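# Press down the marked end of a rocker switch

## Task

Push the marked end of the ivory rocker switch down until it latches and stays there, with the switch still lying flat on its base; finish with no part of the robot touching the switch, and with any drink can, parts box or small stack bin still upright.

## Robot and tools

Robot: two arms, left_arm and right_arm, each with six joints and a two-finger gripper. Joint order, always: waist, shoulder, elbow, wrist pitch, wrist yaw, wrist roll. The fingers point along the gripper's +z axis and open and close along its y axis.

Frame: all reported hand positions and orientations use the scene frame. Its origin sits at table-top height, halfway between the two arms' nominal bases; +x points out over the table, +z up, and left_arm is on the +y side (arm names do not match image sides). Printed hand positions and orientations may be off by a few centimetres, more at long reach.

The row: every command is built from rows of 14 numbers, each in -1 to 1, always for both arms: left_arm's six joint numbers then its opening, then right_arm's six joints then its opening. Joint numbers are offsets, not poses: scaled displacements measured from that arm's Joint targets as they stood when the action (or move) began, never from the previous row. Scale: 1.0 equals 1.202 rad for the waist, 1.258 shoulder, 1.3 elbow, 2.073 wrist pitch, 2.022 for wrist yaw and for wrist roll. Sending the same displacement again moves the joints further. A 0 keeps that joint at its current target. The opening is absolute: +1 fully open, -1 closed; to leave a gripper unchanged, repeat its present command (0 is a real half-open command).

Stated joint ranges (rad): waist -2.618 to 3.054, shoulder 0.000 to 3.142, elbow 0.000 to 3.142, wrist pitch -1.571 to 1.571, wrist yaw -1.571 to 1.571, wrist roll -2.094 to 2.094. Real ends may sit up to 0.059 rad either way. An action asking any joint to go more than 0.059 rad beyond its end is rejected for both arms; if the first action of a call fails this, the whole call is rejected. A joint pushed to its real end is clipped there and the result may report "joint sent to its limit".

execute_actions(actions, cameras): actions is a list of actions; each action is a list of up to 15 rows, one row per 1/30 s step, and a short action repeats its last row to fill 15 steps. An empty list just returns the current state and images.

move(target, speed, blend, opening_speed, blocking, cameras): target is one 14-number row or a list of up to 15 rows, all as offsets from the same starting Joint targets (not chained). All joints travel together, so the hand follows a curve; nothing is avoided on the way. speed: rad/s of the joint with farthest to go, 0.01 to 2, default 0.5, one value or one per target. blend: rad, how closely intermediate targets are passed (0 stops at each). opening_speed: per second on the -1..1 scale, at least 0.2. blocking=false returns after about 0.5 s while the move runs on. Paths last at least 0.5 s and stop short if over 10 s. The result adds a "move:" line: done, off_target (at rest but a joint more than 0.035 rad off), moving, held or fault, plus limits=held if steps were withheld, and the worst joint error per arm. Done does not mean no contact.

wait(seconds 0 to 10, cameras): lets time pass with commands held; a running move continues. stop(cameras): brakes a running move. zoom_image(camera, region): camera is cam_head_left or cam_head_right; region [x0, y0, x1, y1] in image pixels, top-left origin, at most 504 by 504. finished_scene(scene): ends the current scene, given its number; cannot be undone.

Cameras: cam_head_left and cam_head_right, each 896x504, mounted above and behind the arms looking down at the table; calibration lines give intrinsics and world-to-camera transforms.

Result lines: end_effector_position (m, point between the finger pads, about 1 cm behind the tips) and end_effector_quat_wxyz per arm; Joint positions (rad) and Joint velocities (rad/s), each block ending with the finger-pad gap (m; 0.094 fully open), "within noise" when an arm is still; Joint targets, which the next displacements count from; Tool commands; grip_measured on the opening scale; Joint torques (N m, positive toward larger angles, joints 1 to 3 wrap at ±28 N m, include arm weight); for execute_actions, joint angles at sampled steps. "joint command not followed" means the clearance check altered targets; it does not keep the grippers apart.

Motion limits: each joint target can lead its measured angle only by 0.202 rad (waist), 0.258 (shoulder), 0.3 (elbow), 0.573 (wrist pitch), 0.522 (yaw, roll) per step; targets that would move a gripper over 200 mm from where it is get scaled back. Large moves need several actions; tiny ones may not start.

Cautions: press the switch with a slow, short motion; a fast approach or a target set far beyond the contact point hits or pushes hard. After pressing, withdraw by commanding targets back past the measured angles, since a blocked arm keeps pushing. Keep the two arms from colliding. Do not knock the can, box or bin over or off the table. Long pushing or holding an arm stretched heats motors: MOTOR HOT appears at 75 °C, an OVER-TEMPERATURE FAULT at 90 °C folds that arm away for good.

Each tool is called after "Emit:" as name(argument=value, ...) on one line, values as JSON.

## Session

Emit:
execute_actions(actions=[])

Scene clock: 0.00 s.
left_arm: end_effector_position=(+0.4286, +0.2967, +0.1025) grip_measured=+1.000 end_effector_quat_wxyz=(+0.594, -0.058, +0.801, +0.043) | right_arm: end_effector_position=(+0.4064, -0.2592, +0.1034) grip_measured=+1.000 end_effector_quat_wxyz=(+0.590, +0.008, +0.807, -0.016)
Joint positions: left_arm=[0.015 1.55 0.343 0.908 -0.141 -0.044 0.094] | right_arm=[-0.012 1.559 0.377 0.875 -0.004 -0.019 0.094]
Joint velocities: within noise
Joint torques (N m): no reading
Heat: left arm: 25 °C; right arm: 29 °C.
Joint targets: left_arm=[0.015 1.542 0.351 0.915 -0.142 -0.045] | right_arm=[-0.012 1.553 0.382 0.874 -0.004 -0.019]
Tool commands: left_gripper/opening=+1.0 right_gripper/opening=+1.0

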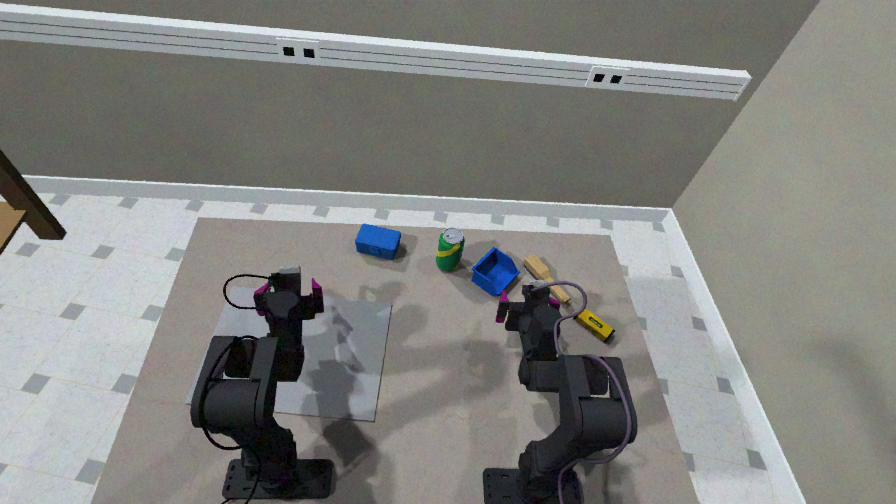

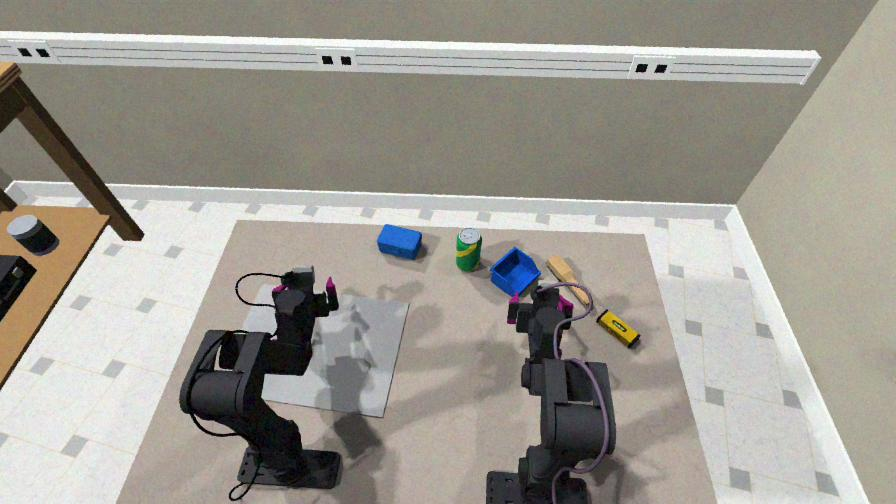

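Emit:
zoom_image(camera="cam_head_left", region=[420, 200, 640, 360])

Emit:
zoom_image(camera="cam_head_right", region=[170, 220, 430, 440])

Emit:
zoom_image(camera="cam_head_left", region=[170, 220, 430, 440])

Emit:
zoom_image(camera="cam_head_right", region=[420, 220, 660, 400])

Scaled by 2.291 from the camera's 896x504 image, which has a finer 1280x720 frame.

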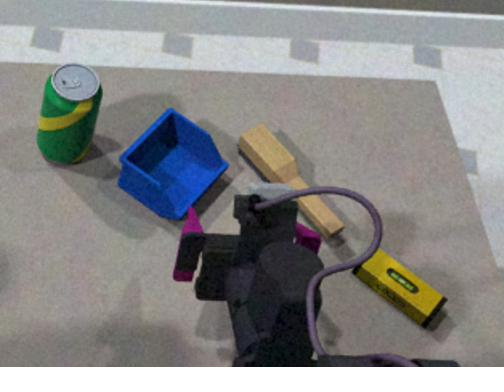

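Scaled by 1.938 from the camera's 896x504 image, which has a finer 1280x720 frame.

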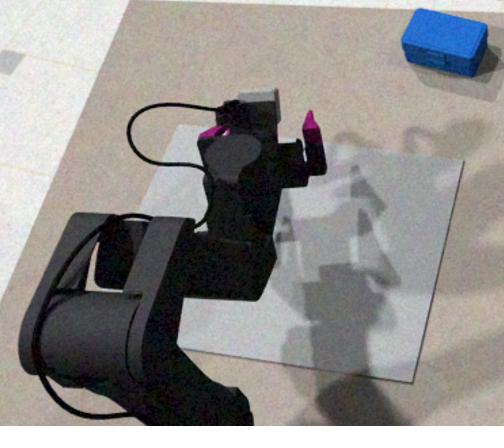

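Scaled by 1.938 from the camera's 896x504 image, which has a finer 1280x720 frame.

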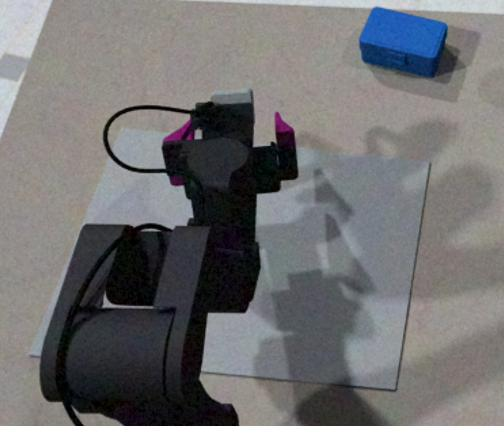

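Scaled by 2.100 from the camera's 896x504 image, which has a finer 1280x720 frame.

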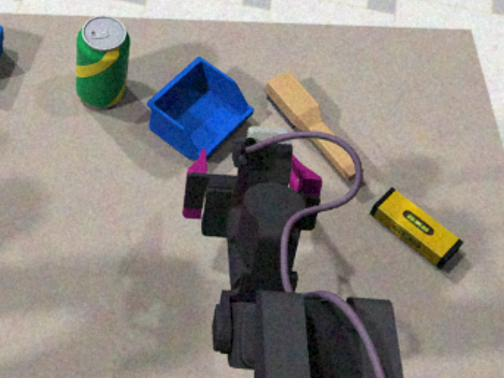

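Emit:
zoom_image(camera="cam_head_right", region=[500, 260, 600, 340])

Emit:
zoom_image(camera="cam_head_left", region=[480, 260, 600, 350])

Emit:
zoom_image(camera="cam_head_left", region=[230, 250, 340, 340])

Scaled by 5.040 from the camera's 896x504 image, which has a finer 1280x720 frame.

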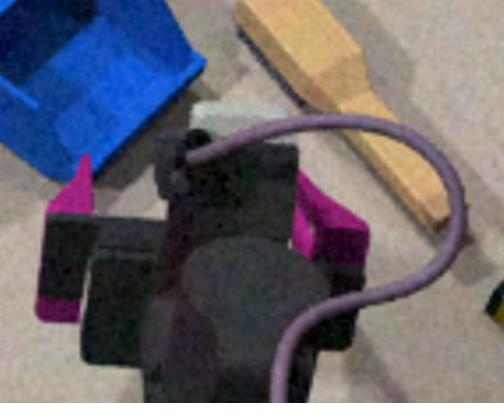

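Scaled by 4.200 from the camera's 896x504 image, which has a finer 1280x720 frame.

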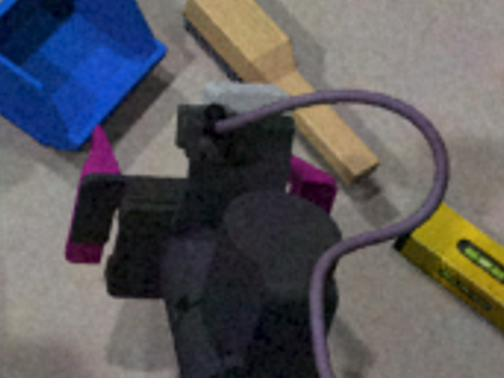

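Scaled by 4.582 from the camera's 896x504 image, which has a finer 1280x720 frame.

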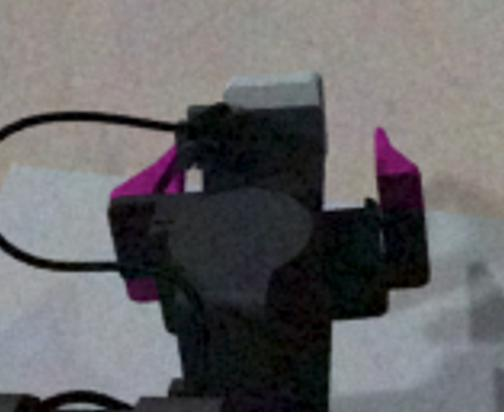

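Emit:
move(target=[0, -0.437, 0, 0, 0, 0, 1, 0, -0.437, 0, 0, 0, 0, 1], speed=0.6)

Scene clock: 18.63 s.
left_arm: end_effector_position=(+0.3826, +0.2969, +0.2999) grip_measured=+1.000 end_effector_quat_wxyz=(+0.789, -0.068, +0.610, +0.024) | right_arm: end_effector_position=(+0.3586, -0.2571, +0.3054) grip_measured=+1.000 end_effector_quat_wxyz=(+0.788, +0.006, +0.616, -0.023)
Joint positions: left_arm=[0.015 1.005 0.343 0.913 -0.141 -0.044 0.094] | right_arm=[-0.012 1.013 0.377 0.88 -0.004 -0.019 0.094]
Joint velocities: within noise
Joint torques (N m): left_arm=[-0.08 -2.65 8.55 2.07 0.04 -0.04] | right_arm=[0.01 -2.04 8.18 1.87 -0.02 -0.03]
Heat: left arm: 28 °C; right arm: 32 °C.
Joint targets: left_arm=[0.015 0.992 0.351 0.915 -0.142 -0.045] | right_arm=[-0.012 1.003 0.382 0.874 -0.004 -0.019]
move: done

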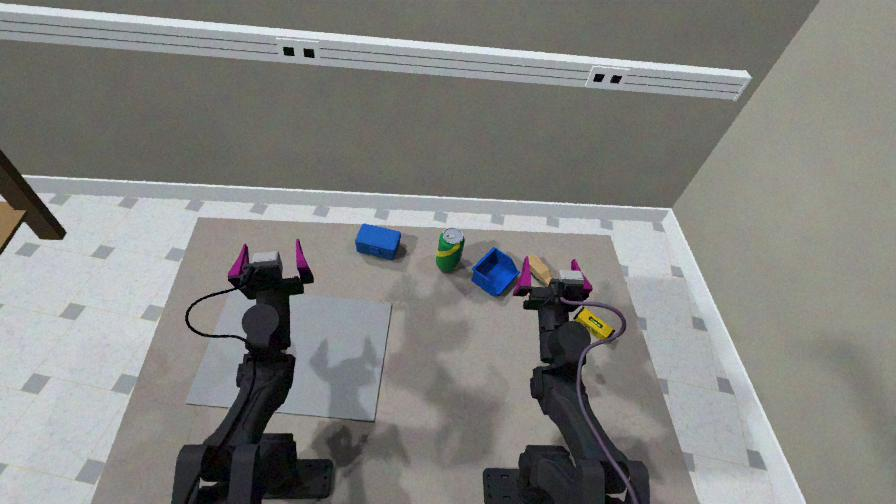

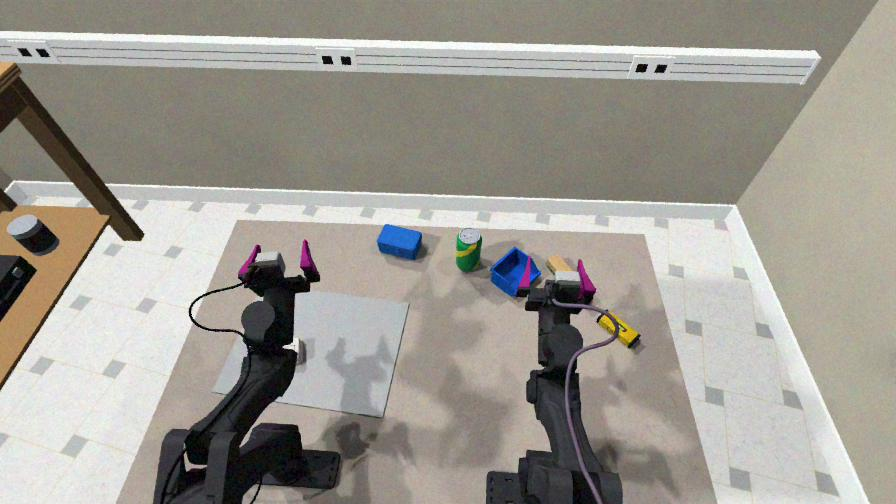

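Emit:
move(target=[0.55, 0, 0, 0, 0, 0, 1, 0, 0, 0, 0, 0, 0, 1], speed=0.8)

Scene clock: 26.27 s.
left_arm: end_effector_position=(+0.2952, +0.5037, +0.2999) grip_measured=+1.000 end_effector_quat_wxyz=(+0.739, -0.261, +0.555, +0.277) | right_arm: end_effector_position=(+0.3586, -0.2571, +0.3054) grip_measured=+1.000 end_effector_quat_wxyz=(+0.788, +0.006, +0.616, -0.023)
Joint positions: left_arm=[0.67 1.005 0.343 0.913 -0.142 -0.044 0.094] | right_arm=[-0.012 1.013 0.377 0.88 -0.004 -0.019 0.094]
Joint velocities: within noise
Joint torques (N m): left_arm=[0.46 -2.71 8.54 2.03 0.02 -0.03] | right_arm=[-0.01 -2.07 8.02 1.86 -0.01 -0.02]
Heat: left arm: 29 °C; right arm: 32 °C.
Joint targets: left_arm=[0.676 0.992 0.351 0.915 -0.142 -0.045] | right_arm=[-0.012 1.003 0.382 0.874 -0.004 -0.019]
move: done

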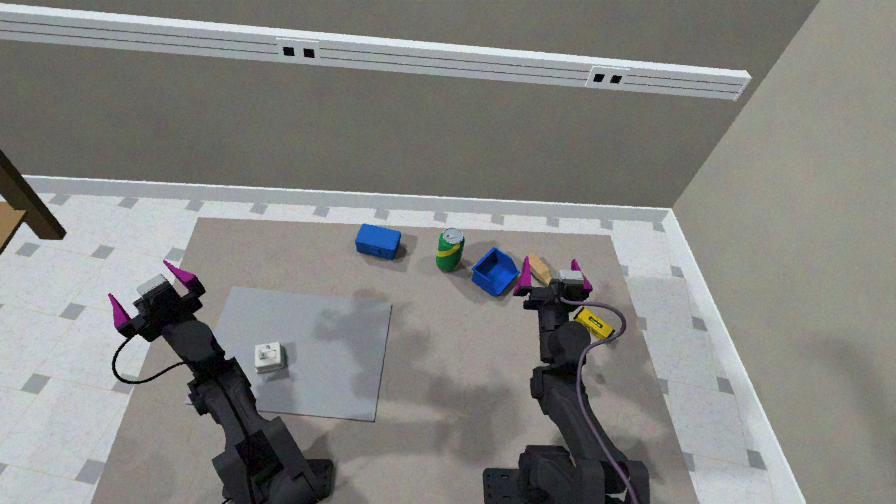

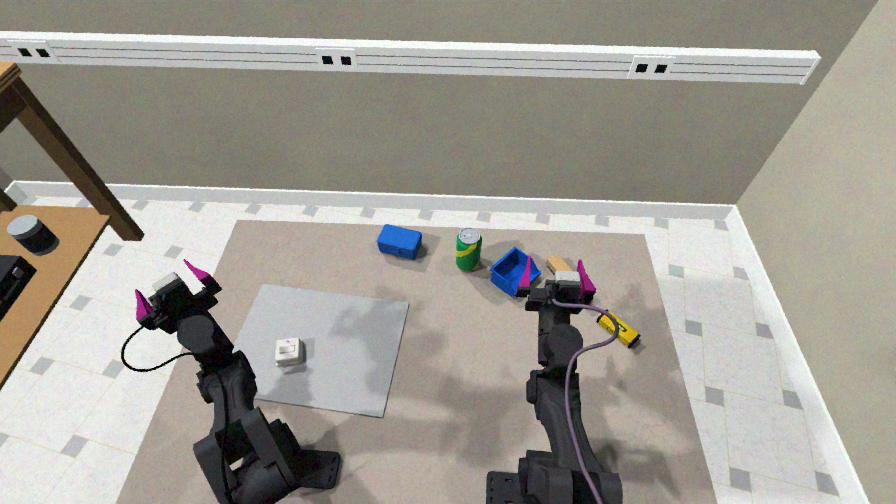

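Emit:
zoom_image(camera="cam_head_left", region=[240, 330, 300, 390])

Emit:
zoom_image(camera="cam_head_right", region=[260, 320, 320, 380])

Emit:
zoom_image(camera="cam_head_left", region=[180, 260, 420, 440])

Scaled by 8.400 from the camera's 896x504 image, which has a finer 1280x720 frame.

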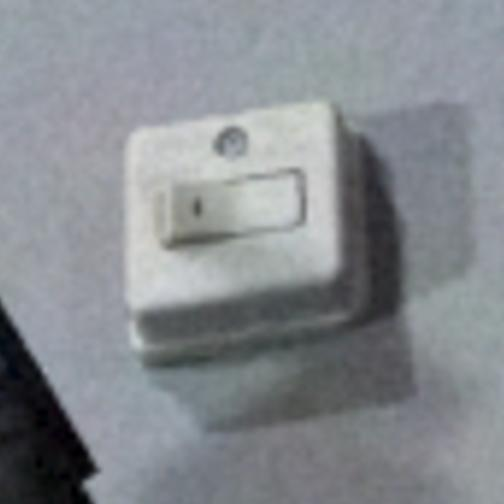

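Scaled by 8.400 from the camera's 896x504 image, which has a finer 1280x720 frame.

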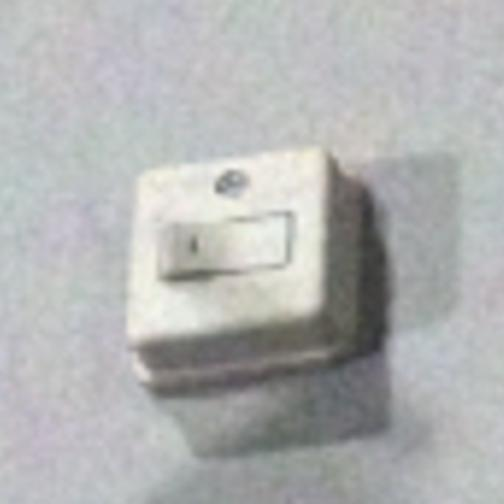

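Scaled by 2.100 from the camera's 896x504 image, which has a finer 1280x720 frame.

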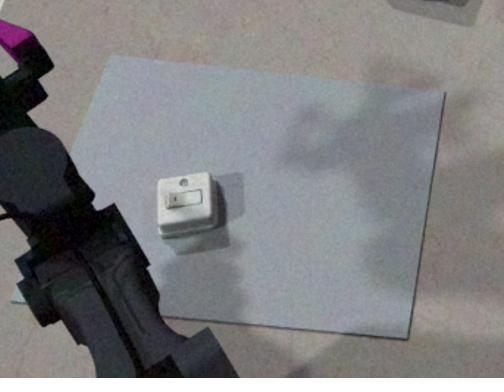

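Emit:
move(target=[-0.3186, 0.4491, 0.7362, -1.0, 0.0702, 0.0223, -1, 0, 0, 0, 0, 0, 0, 1], speed=0.8, opening_speed=1.0)

Scene clock: 47.50 s.
left_arm: end_effector_position=(+0.3260, +0.3586, +0.1320) grip_measured=-0.995 end_effector_quat_wxyz=(+0.079, -0.144, +0.986, +0.016) | right_arm: end_effector_position=(+0.3586, -0.2571, +0.3054) grip_measured=+1.000 end_effector_quat_wxyz=(+0.788, +0.006, +0.616, -0.023)
Joint positions: left_arm=[0.298 1.541 1.28 -1.15 -0.011 -0.01 0] | right_arm=[-0.012 1.013 0.377 0.88 -0.004 -0.019 0.094]
Joint velocities: within noise
Joint torques (N m): left_arm=[-0.44 -4.38 9.89 0.78 0.11 0.06] | right_arm=[-0.01 -2.07 8.02 1.86 -0.01 -0.03]
Heat: left arm: 31 °C; right arm: 33 °C.
Joint targets: left_arm=[0.293 1.557 1.309 -1.158 0.000 0.000] | right_arm=[-0.012 1.003 0.382 0.874 -0.004 -0.019]
move: done

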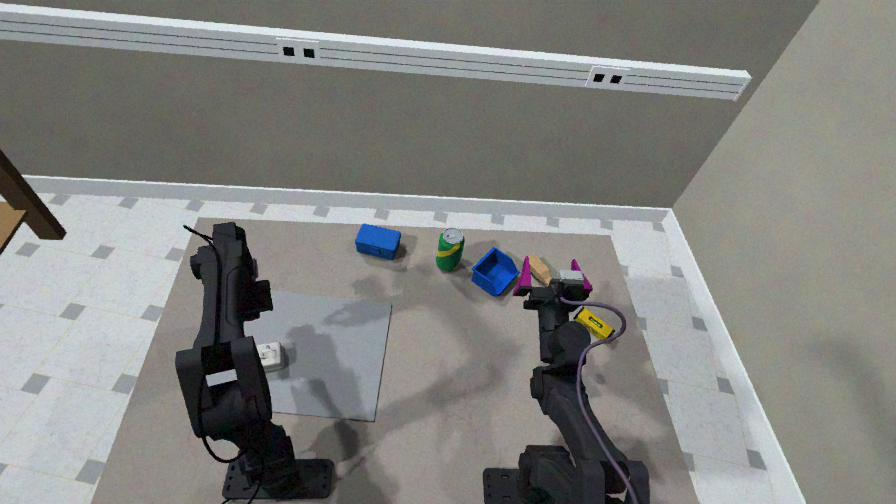

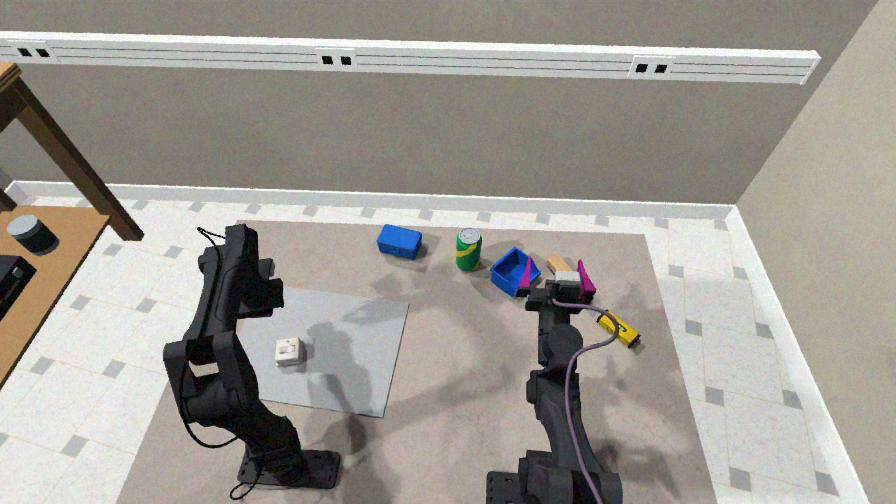

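Emit:
zoom_image(camera="cam_head_right", region=[180, 220, 340, 400])

Emit:
zoom_image(camera="cam_head_left", region=[160, 210, 320, 390])

Scaled by 2.800 from the camera's 896x504 image, which has a finer 1280x720 frame.

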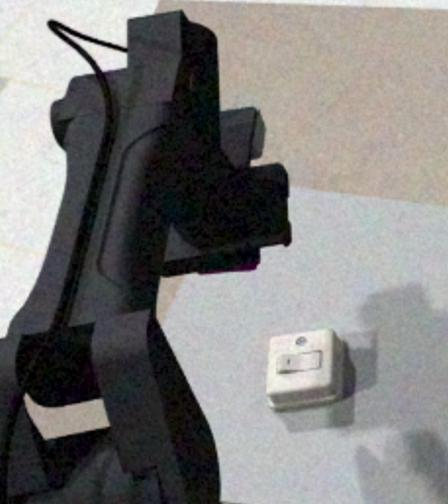

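Scaled by 2.800 from the camera's 896x504 image, which has a finer 1280x720 frame.

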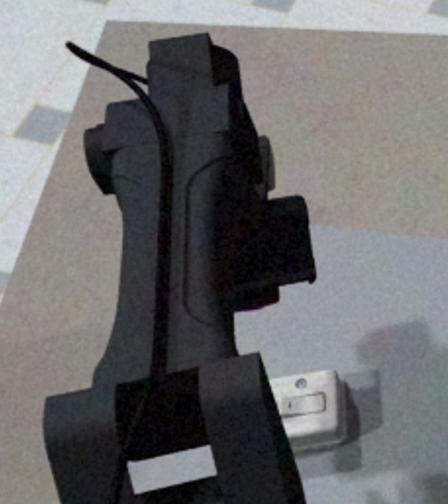

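Emit:
move(target=[0.4617, -0.0978, -0.2692, 0.0299, 0.3882, 0, -1, 0, 0, 0, 0, 0, 0, 1], speed=0.6)

Scene clock: 75.97 s.
left_arm: end_effector_position=(+0.2788, +0.3566, +0.1170) grip_measured=-0.995 end_effector_quat_wxyz=(+0.130, -0.383, +0.846, -0.348) | right_arm: end_effector_position=(+0.3586, -0.2571, +0.3054) grip_measured=+1.000 end_effector_quat_wxyz=(+0.788, +0.006, +0.616, -0.023)
Joint positions: left_arm=[0.843 1.465 0.965 -1.11 0.76 -0.009 0] | right_arm=[-0.012 1.013 0.377 0.88 -0.004 -0.019 0.094]
Joint velocities: within noise
Joint torques (N m): left_arm=[0.38 -7.13 5.93 0.63 0.76 0.08] | right_arm=[-0.01 -2.06 8.01 1.86 -0.01 -0.02]
Heat: left arm: 29 °C; right arm: 33 °C.
Joint targets: left_arm=[0.848 1.434 0.959 -1.096 0.785 0.000] | right_arm=[-0.012 1.003 0.382 0.874 -0.004 -0.019]
move: done

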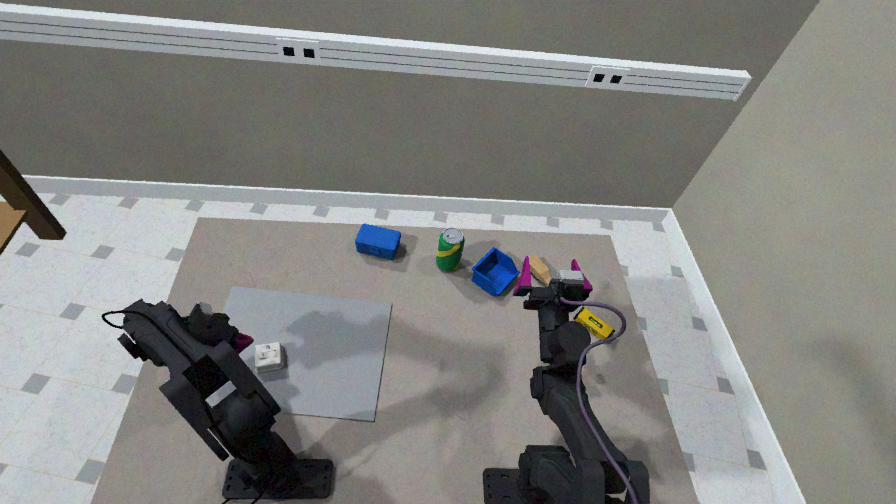

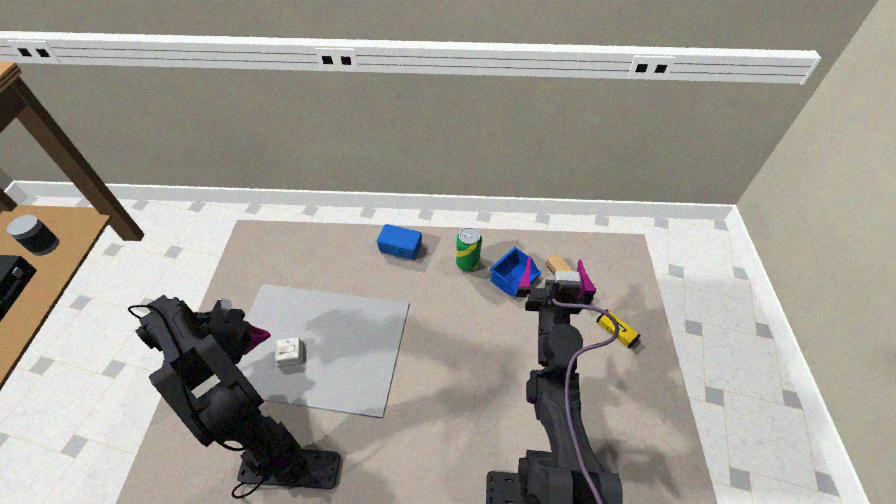

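Emit:
zoom_image(camera="cam_head_right", region=[230, 310, 310, 390])

Emit:
zoom_image(camera="cam_head_left", region=[210, 310, 290, 390])

Scaled by 6.300 from the camera's 896x504 image, which has a finer 1280x720 frame.

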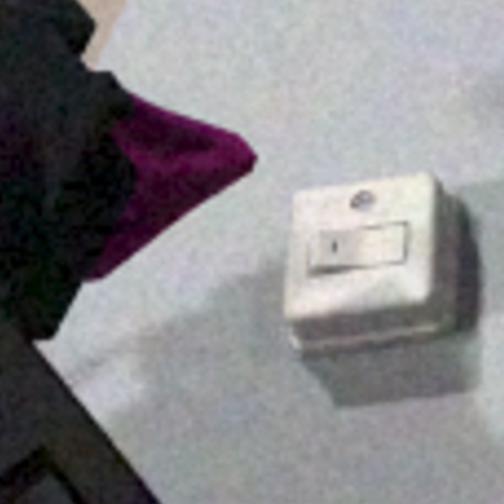

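Scaled by 6.300 from the camera's 896x504 image, which has a finer 1280x720 frame.

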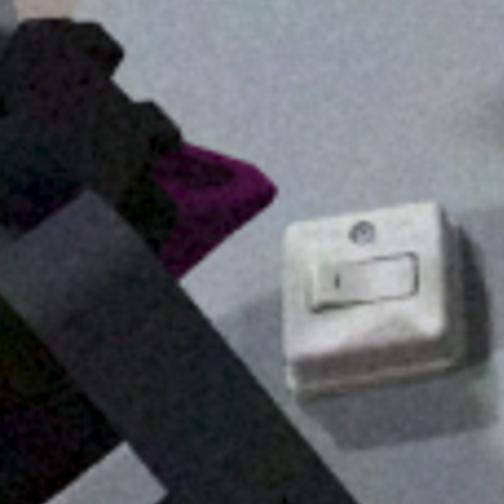

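Emit:
move(target=[-0.01747, 0.0813, -0.1074, 0.1167, 0, 0, -1, 0, 0, 0, 0, 0, 0, 1], speed=0.3)

Emit:
zoom_image(camera="cam_head_right", region=[240, 310, 320, 390])

Emit:
zoom_image(camera="cam_head_left", region=[220, 310, 300, 390])

Scene clock: 98.77 s.
left_arm: end_effector_position=(+0.2840, +0.3585, +0.0712) grip_measured=-0.995 end_effector_quat_wxyz=(+0.147, -0.372, +0.851, -0.342) | right_arm: end_effector_position=(+0.3586, -0.2571, +0.3054) grip_measured=+1.000 end_effector_quat_wxyz=(+0.788, +0.006, +0.616, -0.023)
Joint positions: left_arm=[0.833 1.524 0.824 -0.869 0.762 -0.009 0] | right_arm=[-0.012 1.013 0.377 0.88 -0.004 -0.019 0.094]
Joint velocities: within noise
Joint torques (N m): left_arm=[-0.72 -3.84 5.67 0.67 0.74 0.07] | right_arm=[-0.01 -2.06 8.02 1.86 -0.02 -0.03]
Heat: left arm: 27 °C; right arm: 34 °C.
Joint targets: left_arm=[0.827 1.536 0.819 -0.854 0.785 0.000] | right_arm=[-0.012 1.003 0.382 0.874 -0.004 -0.019]
move: done

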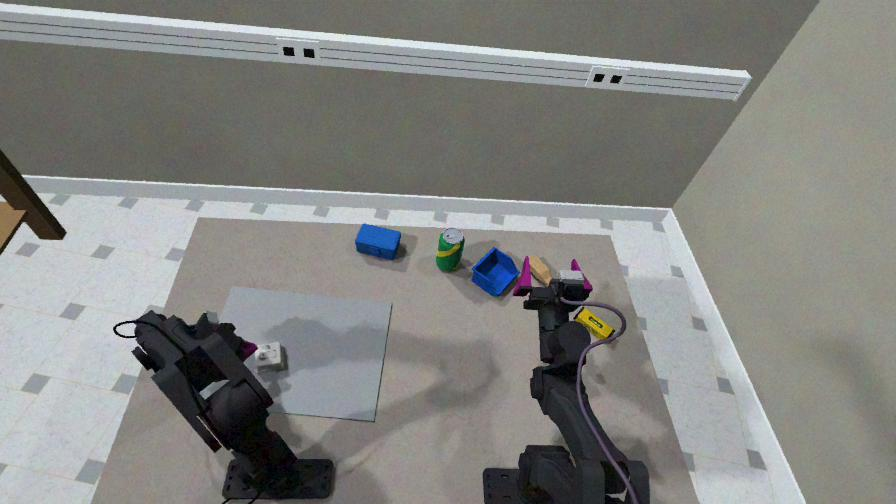

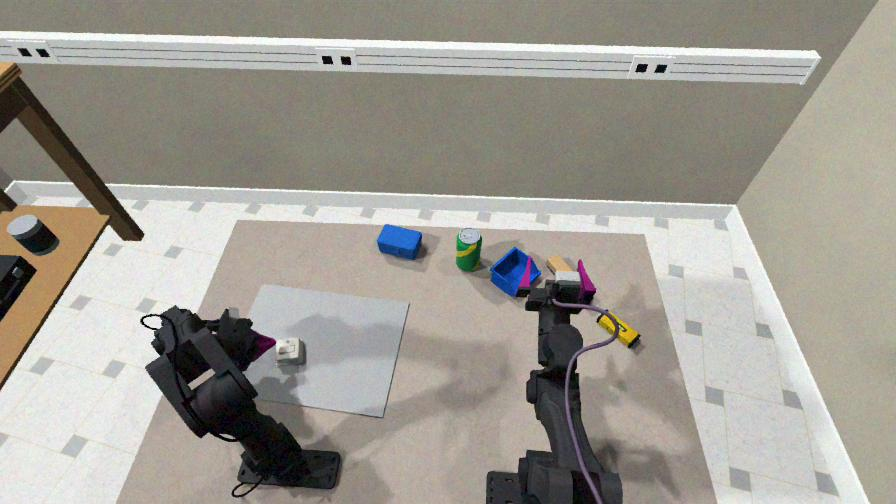

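Scaled by 6.300 from the camera's 896x504 image, which has a finer 1280x720 frame.

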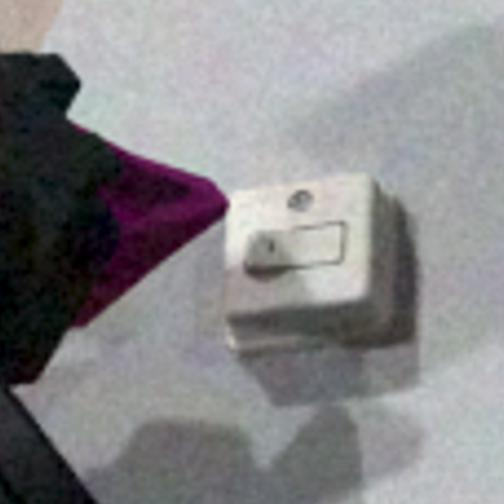

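Scaled by 6.300 from the camera's 896x504 image, which has a finer 1280x720 frame.

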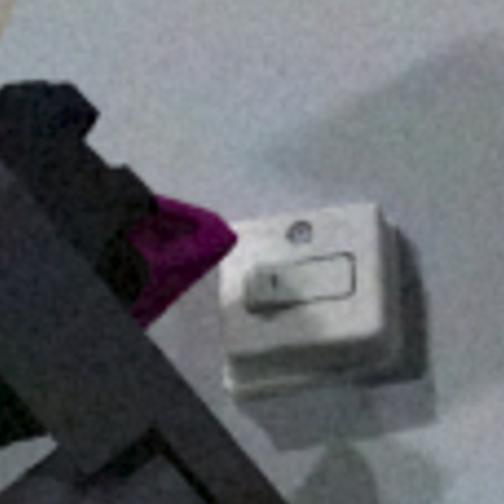

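Emit:
move(target=[-0.01456, 0.03347, -0.04569, 0.04896, 0, 0, -1, 0, 0, 0, 0, 0, 0, 1], speed=0.2)

Emit:
zoom_image(camera="cam_head_right", region=[240, 310, 320, 390])

Emit:
zoom_image(camera="cam_head_left", region=[220, 310, 300, 390])

Scene clock: 109.43 s.
left_arm: end_effector_position=(+0.2847, +0.3533, +0.0496) grip_measured=-0.995 end_effector_quat_wxyz=(+0.144, -0.364, +0.854, -0.343) | right_arm: end_effector_position=(+0.3586, -0.2571, +0.3054) grip_measured=+1.000 end_effector_quat_wxyz=(+0.788, +0.006, +0.616, -0.023)
Joint positions: left_arm=[0.815 1.565 0.765 -0.767 0.762 -0.009 0] | right_arm=[-0.012 1.013 0.377 0.88 -0.004 -0.019 0.094]
Joint velocities: within noise
Joint torques (N m): left_arm=[-0.47 -3.77 5.37 0.66 0.74 0.08] | right_arm=[-0.01 -2.06 8.01 1.87 -0.01 -0.03]
Heat: left arm: 27 °C; right arm: 34 °C.
Joint targets: left_arm=[0.809 1.579 0.760 -0.752 0.785 0.000] | right_arm=[-0.012 1.003 0.382 0.874 -0.004 -0.019]
move: done

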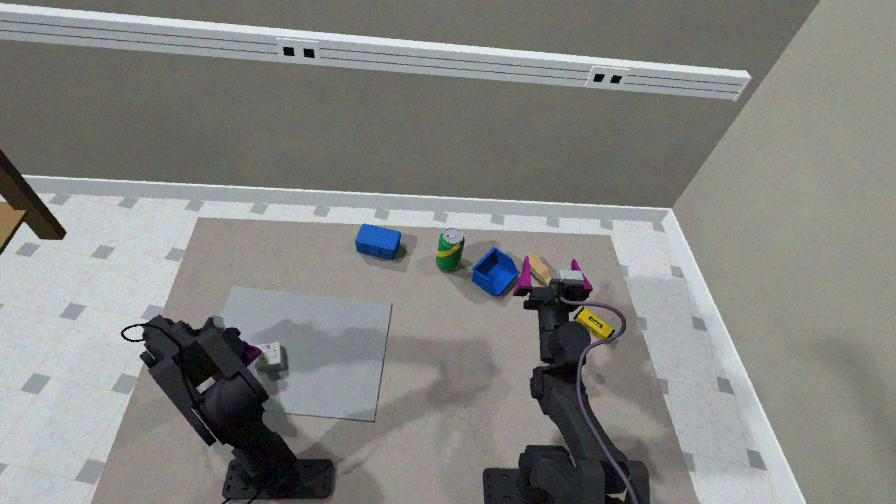

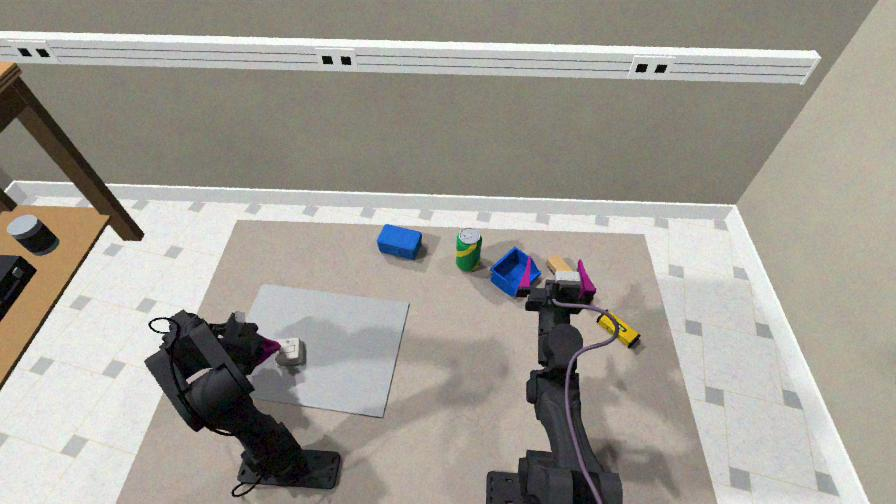

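Scaled by 6.300 from the camera's 896x504 image, which has a finer 1280x720 frame.

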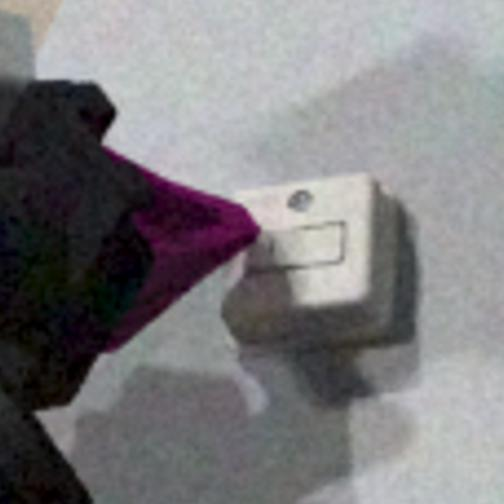

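Scaled by 6.300 from the camera's 896x504 image, which has a finer 1280x720 frame.

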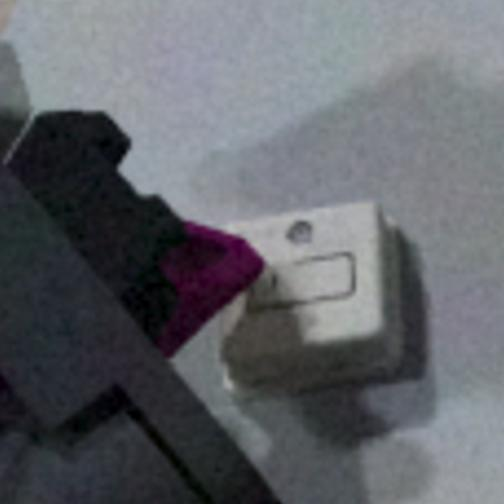

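Emit:
move(target=[0, 0.01136, -0.01067, 0.01359, 0, 0, -1, 0, 0, 0, 0, 0, 0, 1], speed=0.05)

Emit:
zoom_image(camera="cam_head_right", region=[240, 310, 320, 390])

Scene clock: 113.90 s.
left_arm: end_effector_position=(+0.2851, +0.3536, +0.0442) grip_measured=-0.995 end_effector_quat_wxyz=(+0.146, -0.363, +0.854, -0.342) | right_arm: end_effector_position=(+0.3586, -0.2571, +0.3054) grip_measured=+1.000 end_effector_quat_wxyz=(+0.788, +0.006, +0.616, -0.023)
Joint positions: left_arm=[0.815 1.578 0.753 -0.739 0.762 -0.009 0] | right_arm=[-0.012 1.013 0.377 0.88 -0.004 -0.019 0.094]
Joint velocities: within noise
Joint torques (N m): left_arm=[-0.5 -3.69 5.26 0.68 0.72 0.08] | right_arm=[0.01 -2.07 8.02 1.87 -0.01 -0.03]
Heat: left arm: 27 °C; right arm: 34 °C.
Joint targets: left_arm=[0.809 1.593 0.746 -0.724 0.785 0.000] | right_arm=[-0.012 1.003 0.382 0.874 -0.004 -0.019]
move: done

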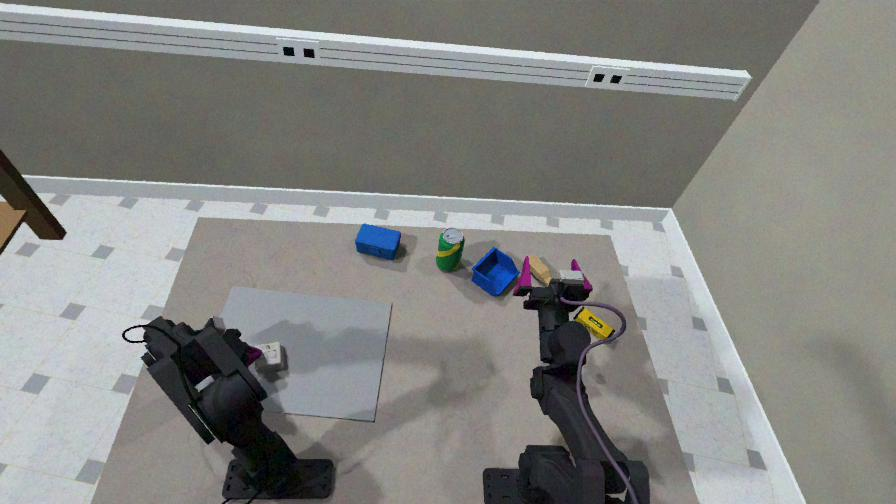

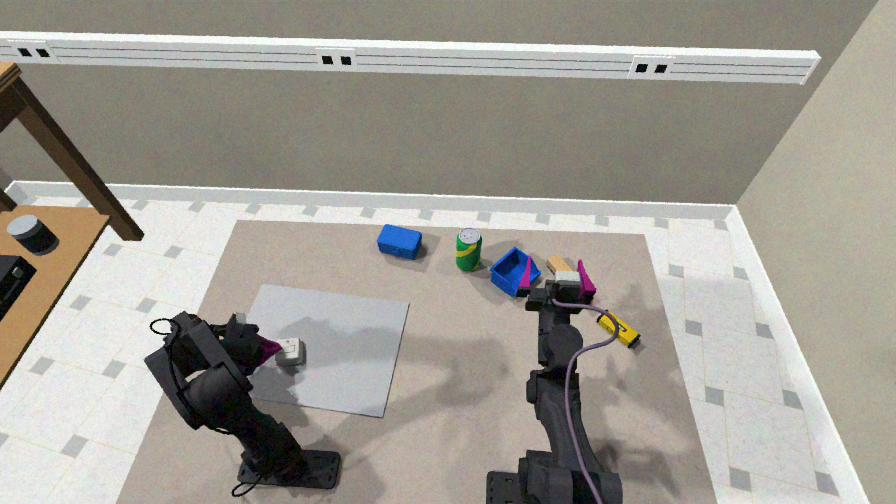

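Scaled by 6.300 from the camera's 896x504 image, which has a finer 1280x720 frame.

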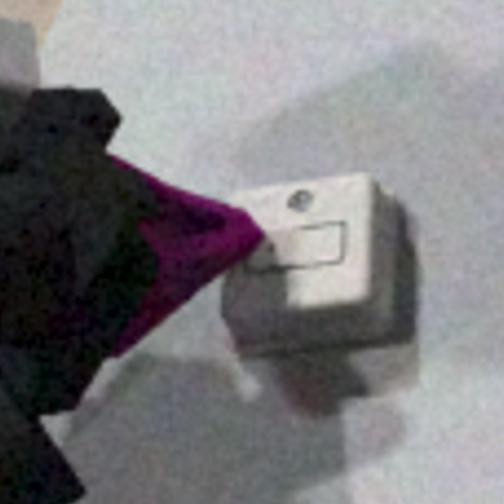

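Emit:
move(target=[0, 0.00758, -0.00712, 0.00906, 0, 0, -1, 0, 0, 0, 0, 0, 0, 1], speed=0.05)

Emit:
zoom_image(camera="cam_head_right", region=[240, 310, 320, 390])

Scene clock: 115.80 s.
left_arm: end_effector_position=(+0.2869, +0.3533, +0.0437) grip_measured=-0.995 end_effector_quat_wxyz=(+0.150, -0.362, +0.853, -0.346) | right_arm: end_effector_position=(+0.3586, -0.2571, +0.3054) grip_measured=+1.000 end_effector_quat_wxyz=(+0.788, +0.006, +0.616, -0.023)
Joint positions: left_arm=[0.815 1.583 0.749 -0.726 0.773 -0.009 0] | right_arm=[-0.012 1.013 0.377 0.88 -0.004 -0.019 0.094]
Joint velocities: within noise
Joint torques (N m): left_arm=[-0.53 -3.49 4.72 0.74 0.6 0.09] | right_arm=[-0.01 -2.09 8.02 1.87 -0.01 -0.02]
Heat: left arm: 27 °C; right arm: 34 °C.
Joint targets: left_arm=[0.809 1.602 0.737 -0.705 0.785 0.000] | right_arm=[-0.012 1.003 0.382 0.874 -0.004 -0.019]
move: done

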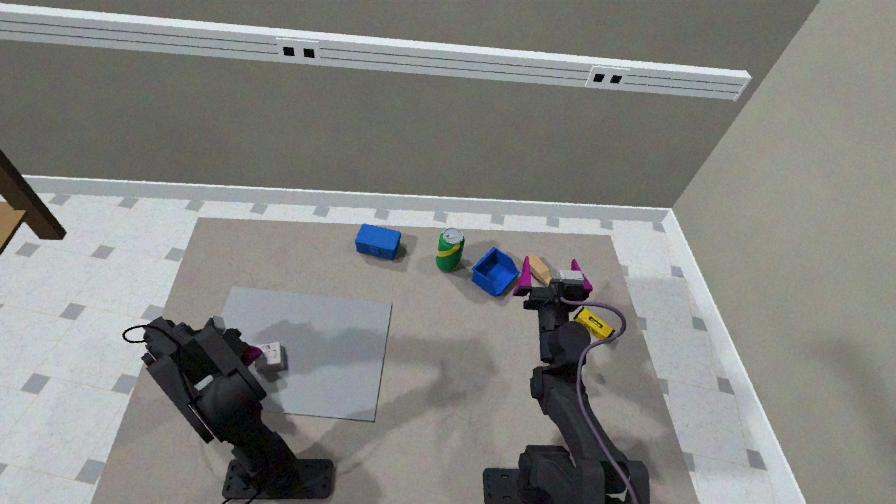

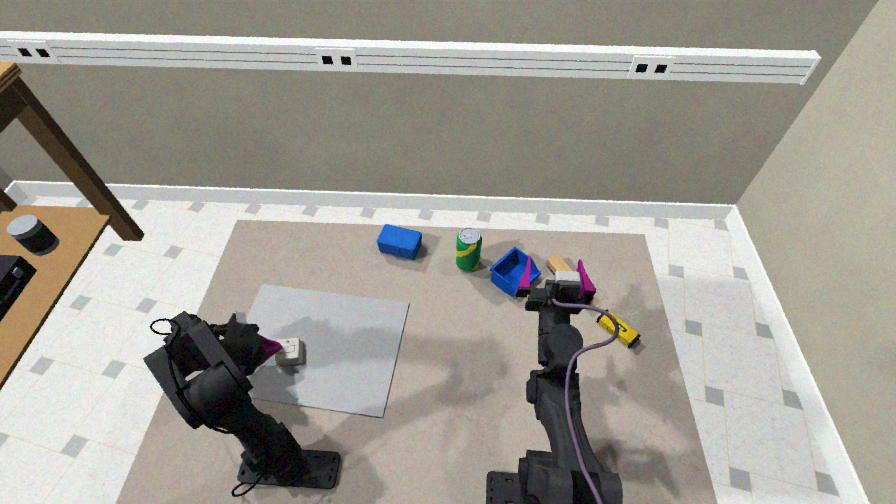

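Scaled by 6.300 from the camera's 896x504 image, which has a finer 1280x720 frame.

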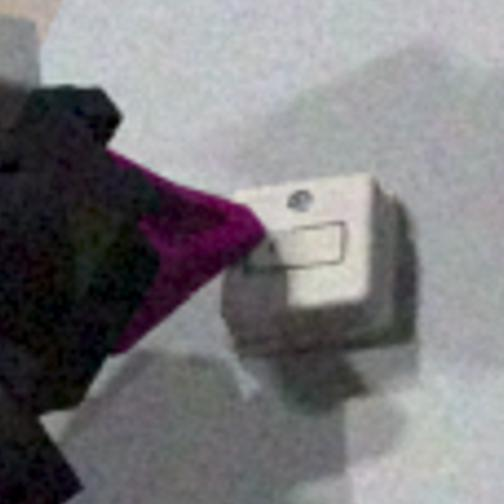

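Emit:
move(target=[0, 0.01136, -0.01067, 0.01359, 0, 0, -1, 0, 0, 0, 0, 0, 0, 1], speed=0.05)

Emit:
zoom_image(camera="cam_head_right", region=[240, 310, 320, 390])

Scene clock: 118.20 s.
left_arm: end_effector_position=(+0.2899, +0.3511, +0.0425) grip_measured=-0.995 end_effector_quat_wxyz=(+0.157, -0.358, +0.848, -0.358) | right_arm: end_effector_position=(+0.3586, -0.2571, +0.3054) grip_measured=+1.000 end_effector_quat_wxyz=(+0.788, +0.006, +0.616, -0.023)
Joint positions: left_arm=[0.815 1.594 0.736 -0.696 0.803 -0.009 0] | right_arm=[-0.012 1.013 0.377 0.88 -0.004 -0.019 0.094]
Joint velocities: within noise
Joint torques (N m): left_arm=[-0.57 -3.23 4.36 0.79 0.26 0.07] | right_arm=[0.01 -2.06 8.01 1.86 -0.02 -0.03]
Heat: left arm: 27 °C; right arm: 34 °C.
Joint targets: left_arm=[0.809 1.616 0.723 -0.677 0.785 0.000] | right_arm=[-0.012 1.003 0.382 0.874 -0.004 -0.019]
move: done

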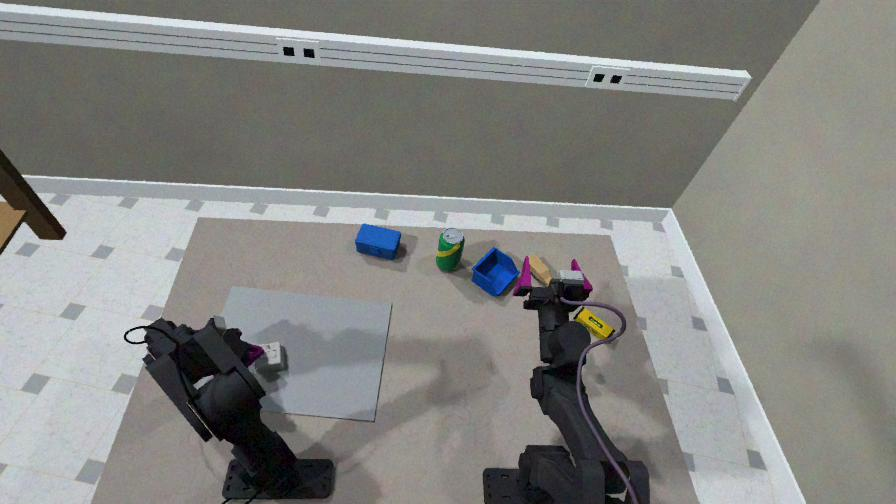

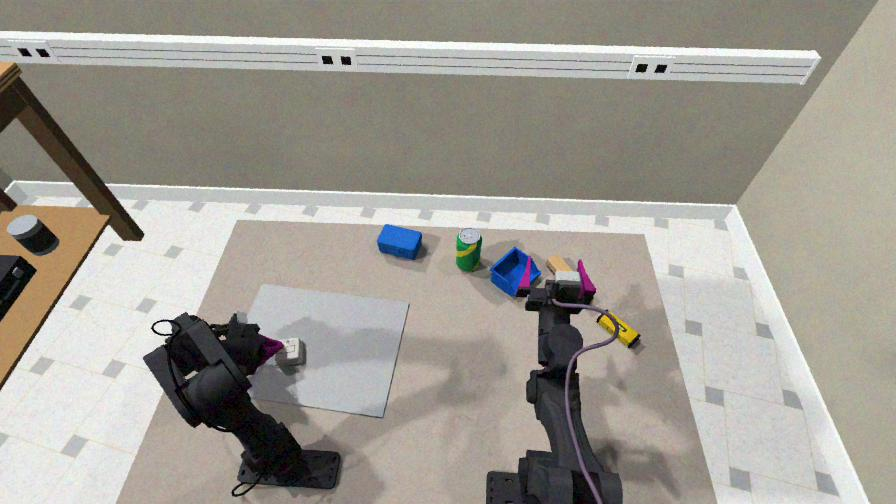

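Scaled by 6.300 from the camera's 896x504 image, which has a finer 1280x720 frame.

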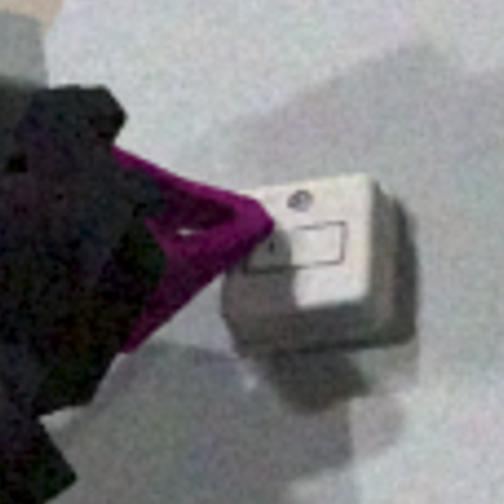

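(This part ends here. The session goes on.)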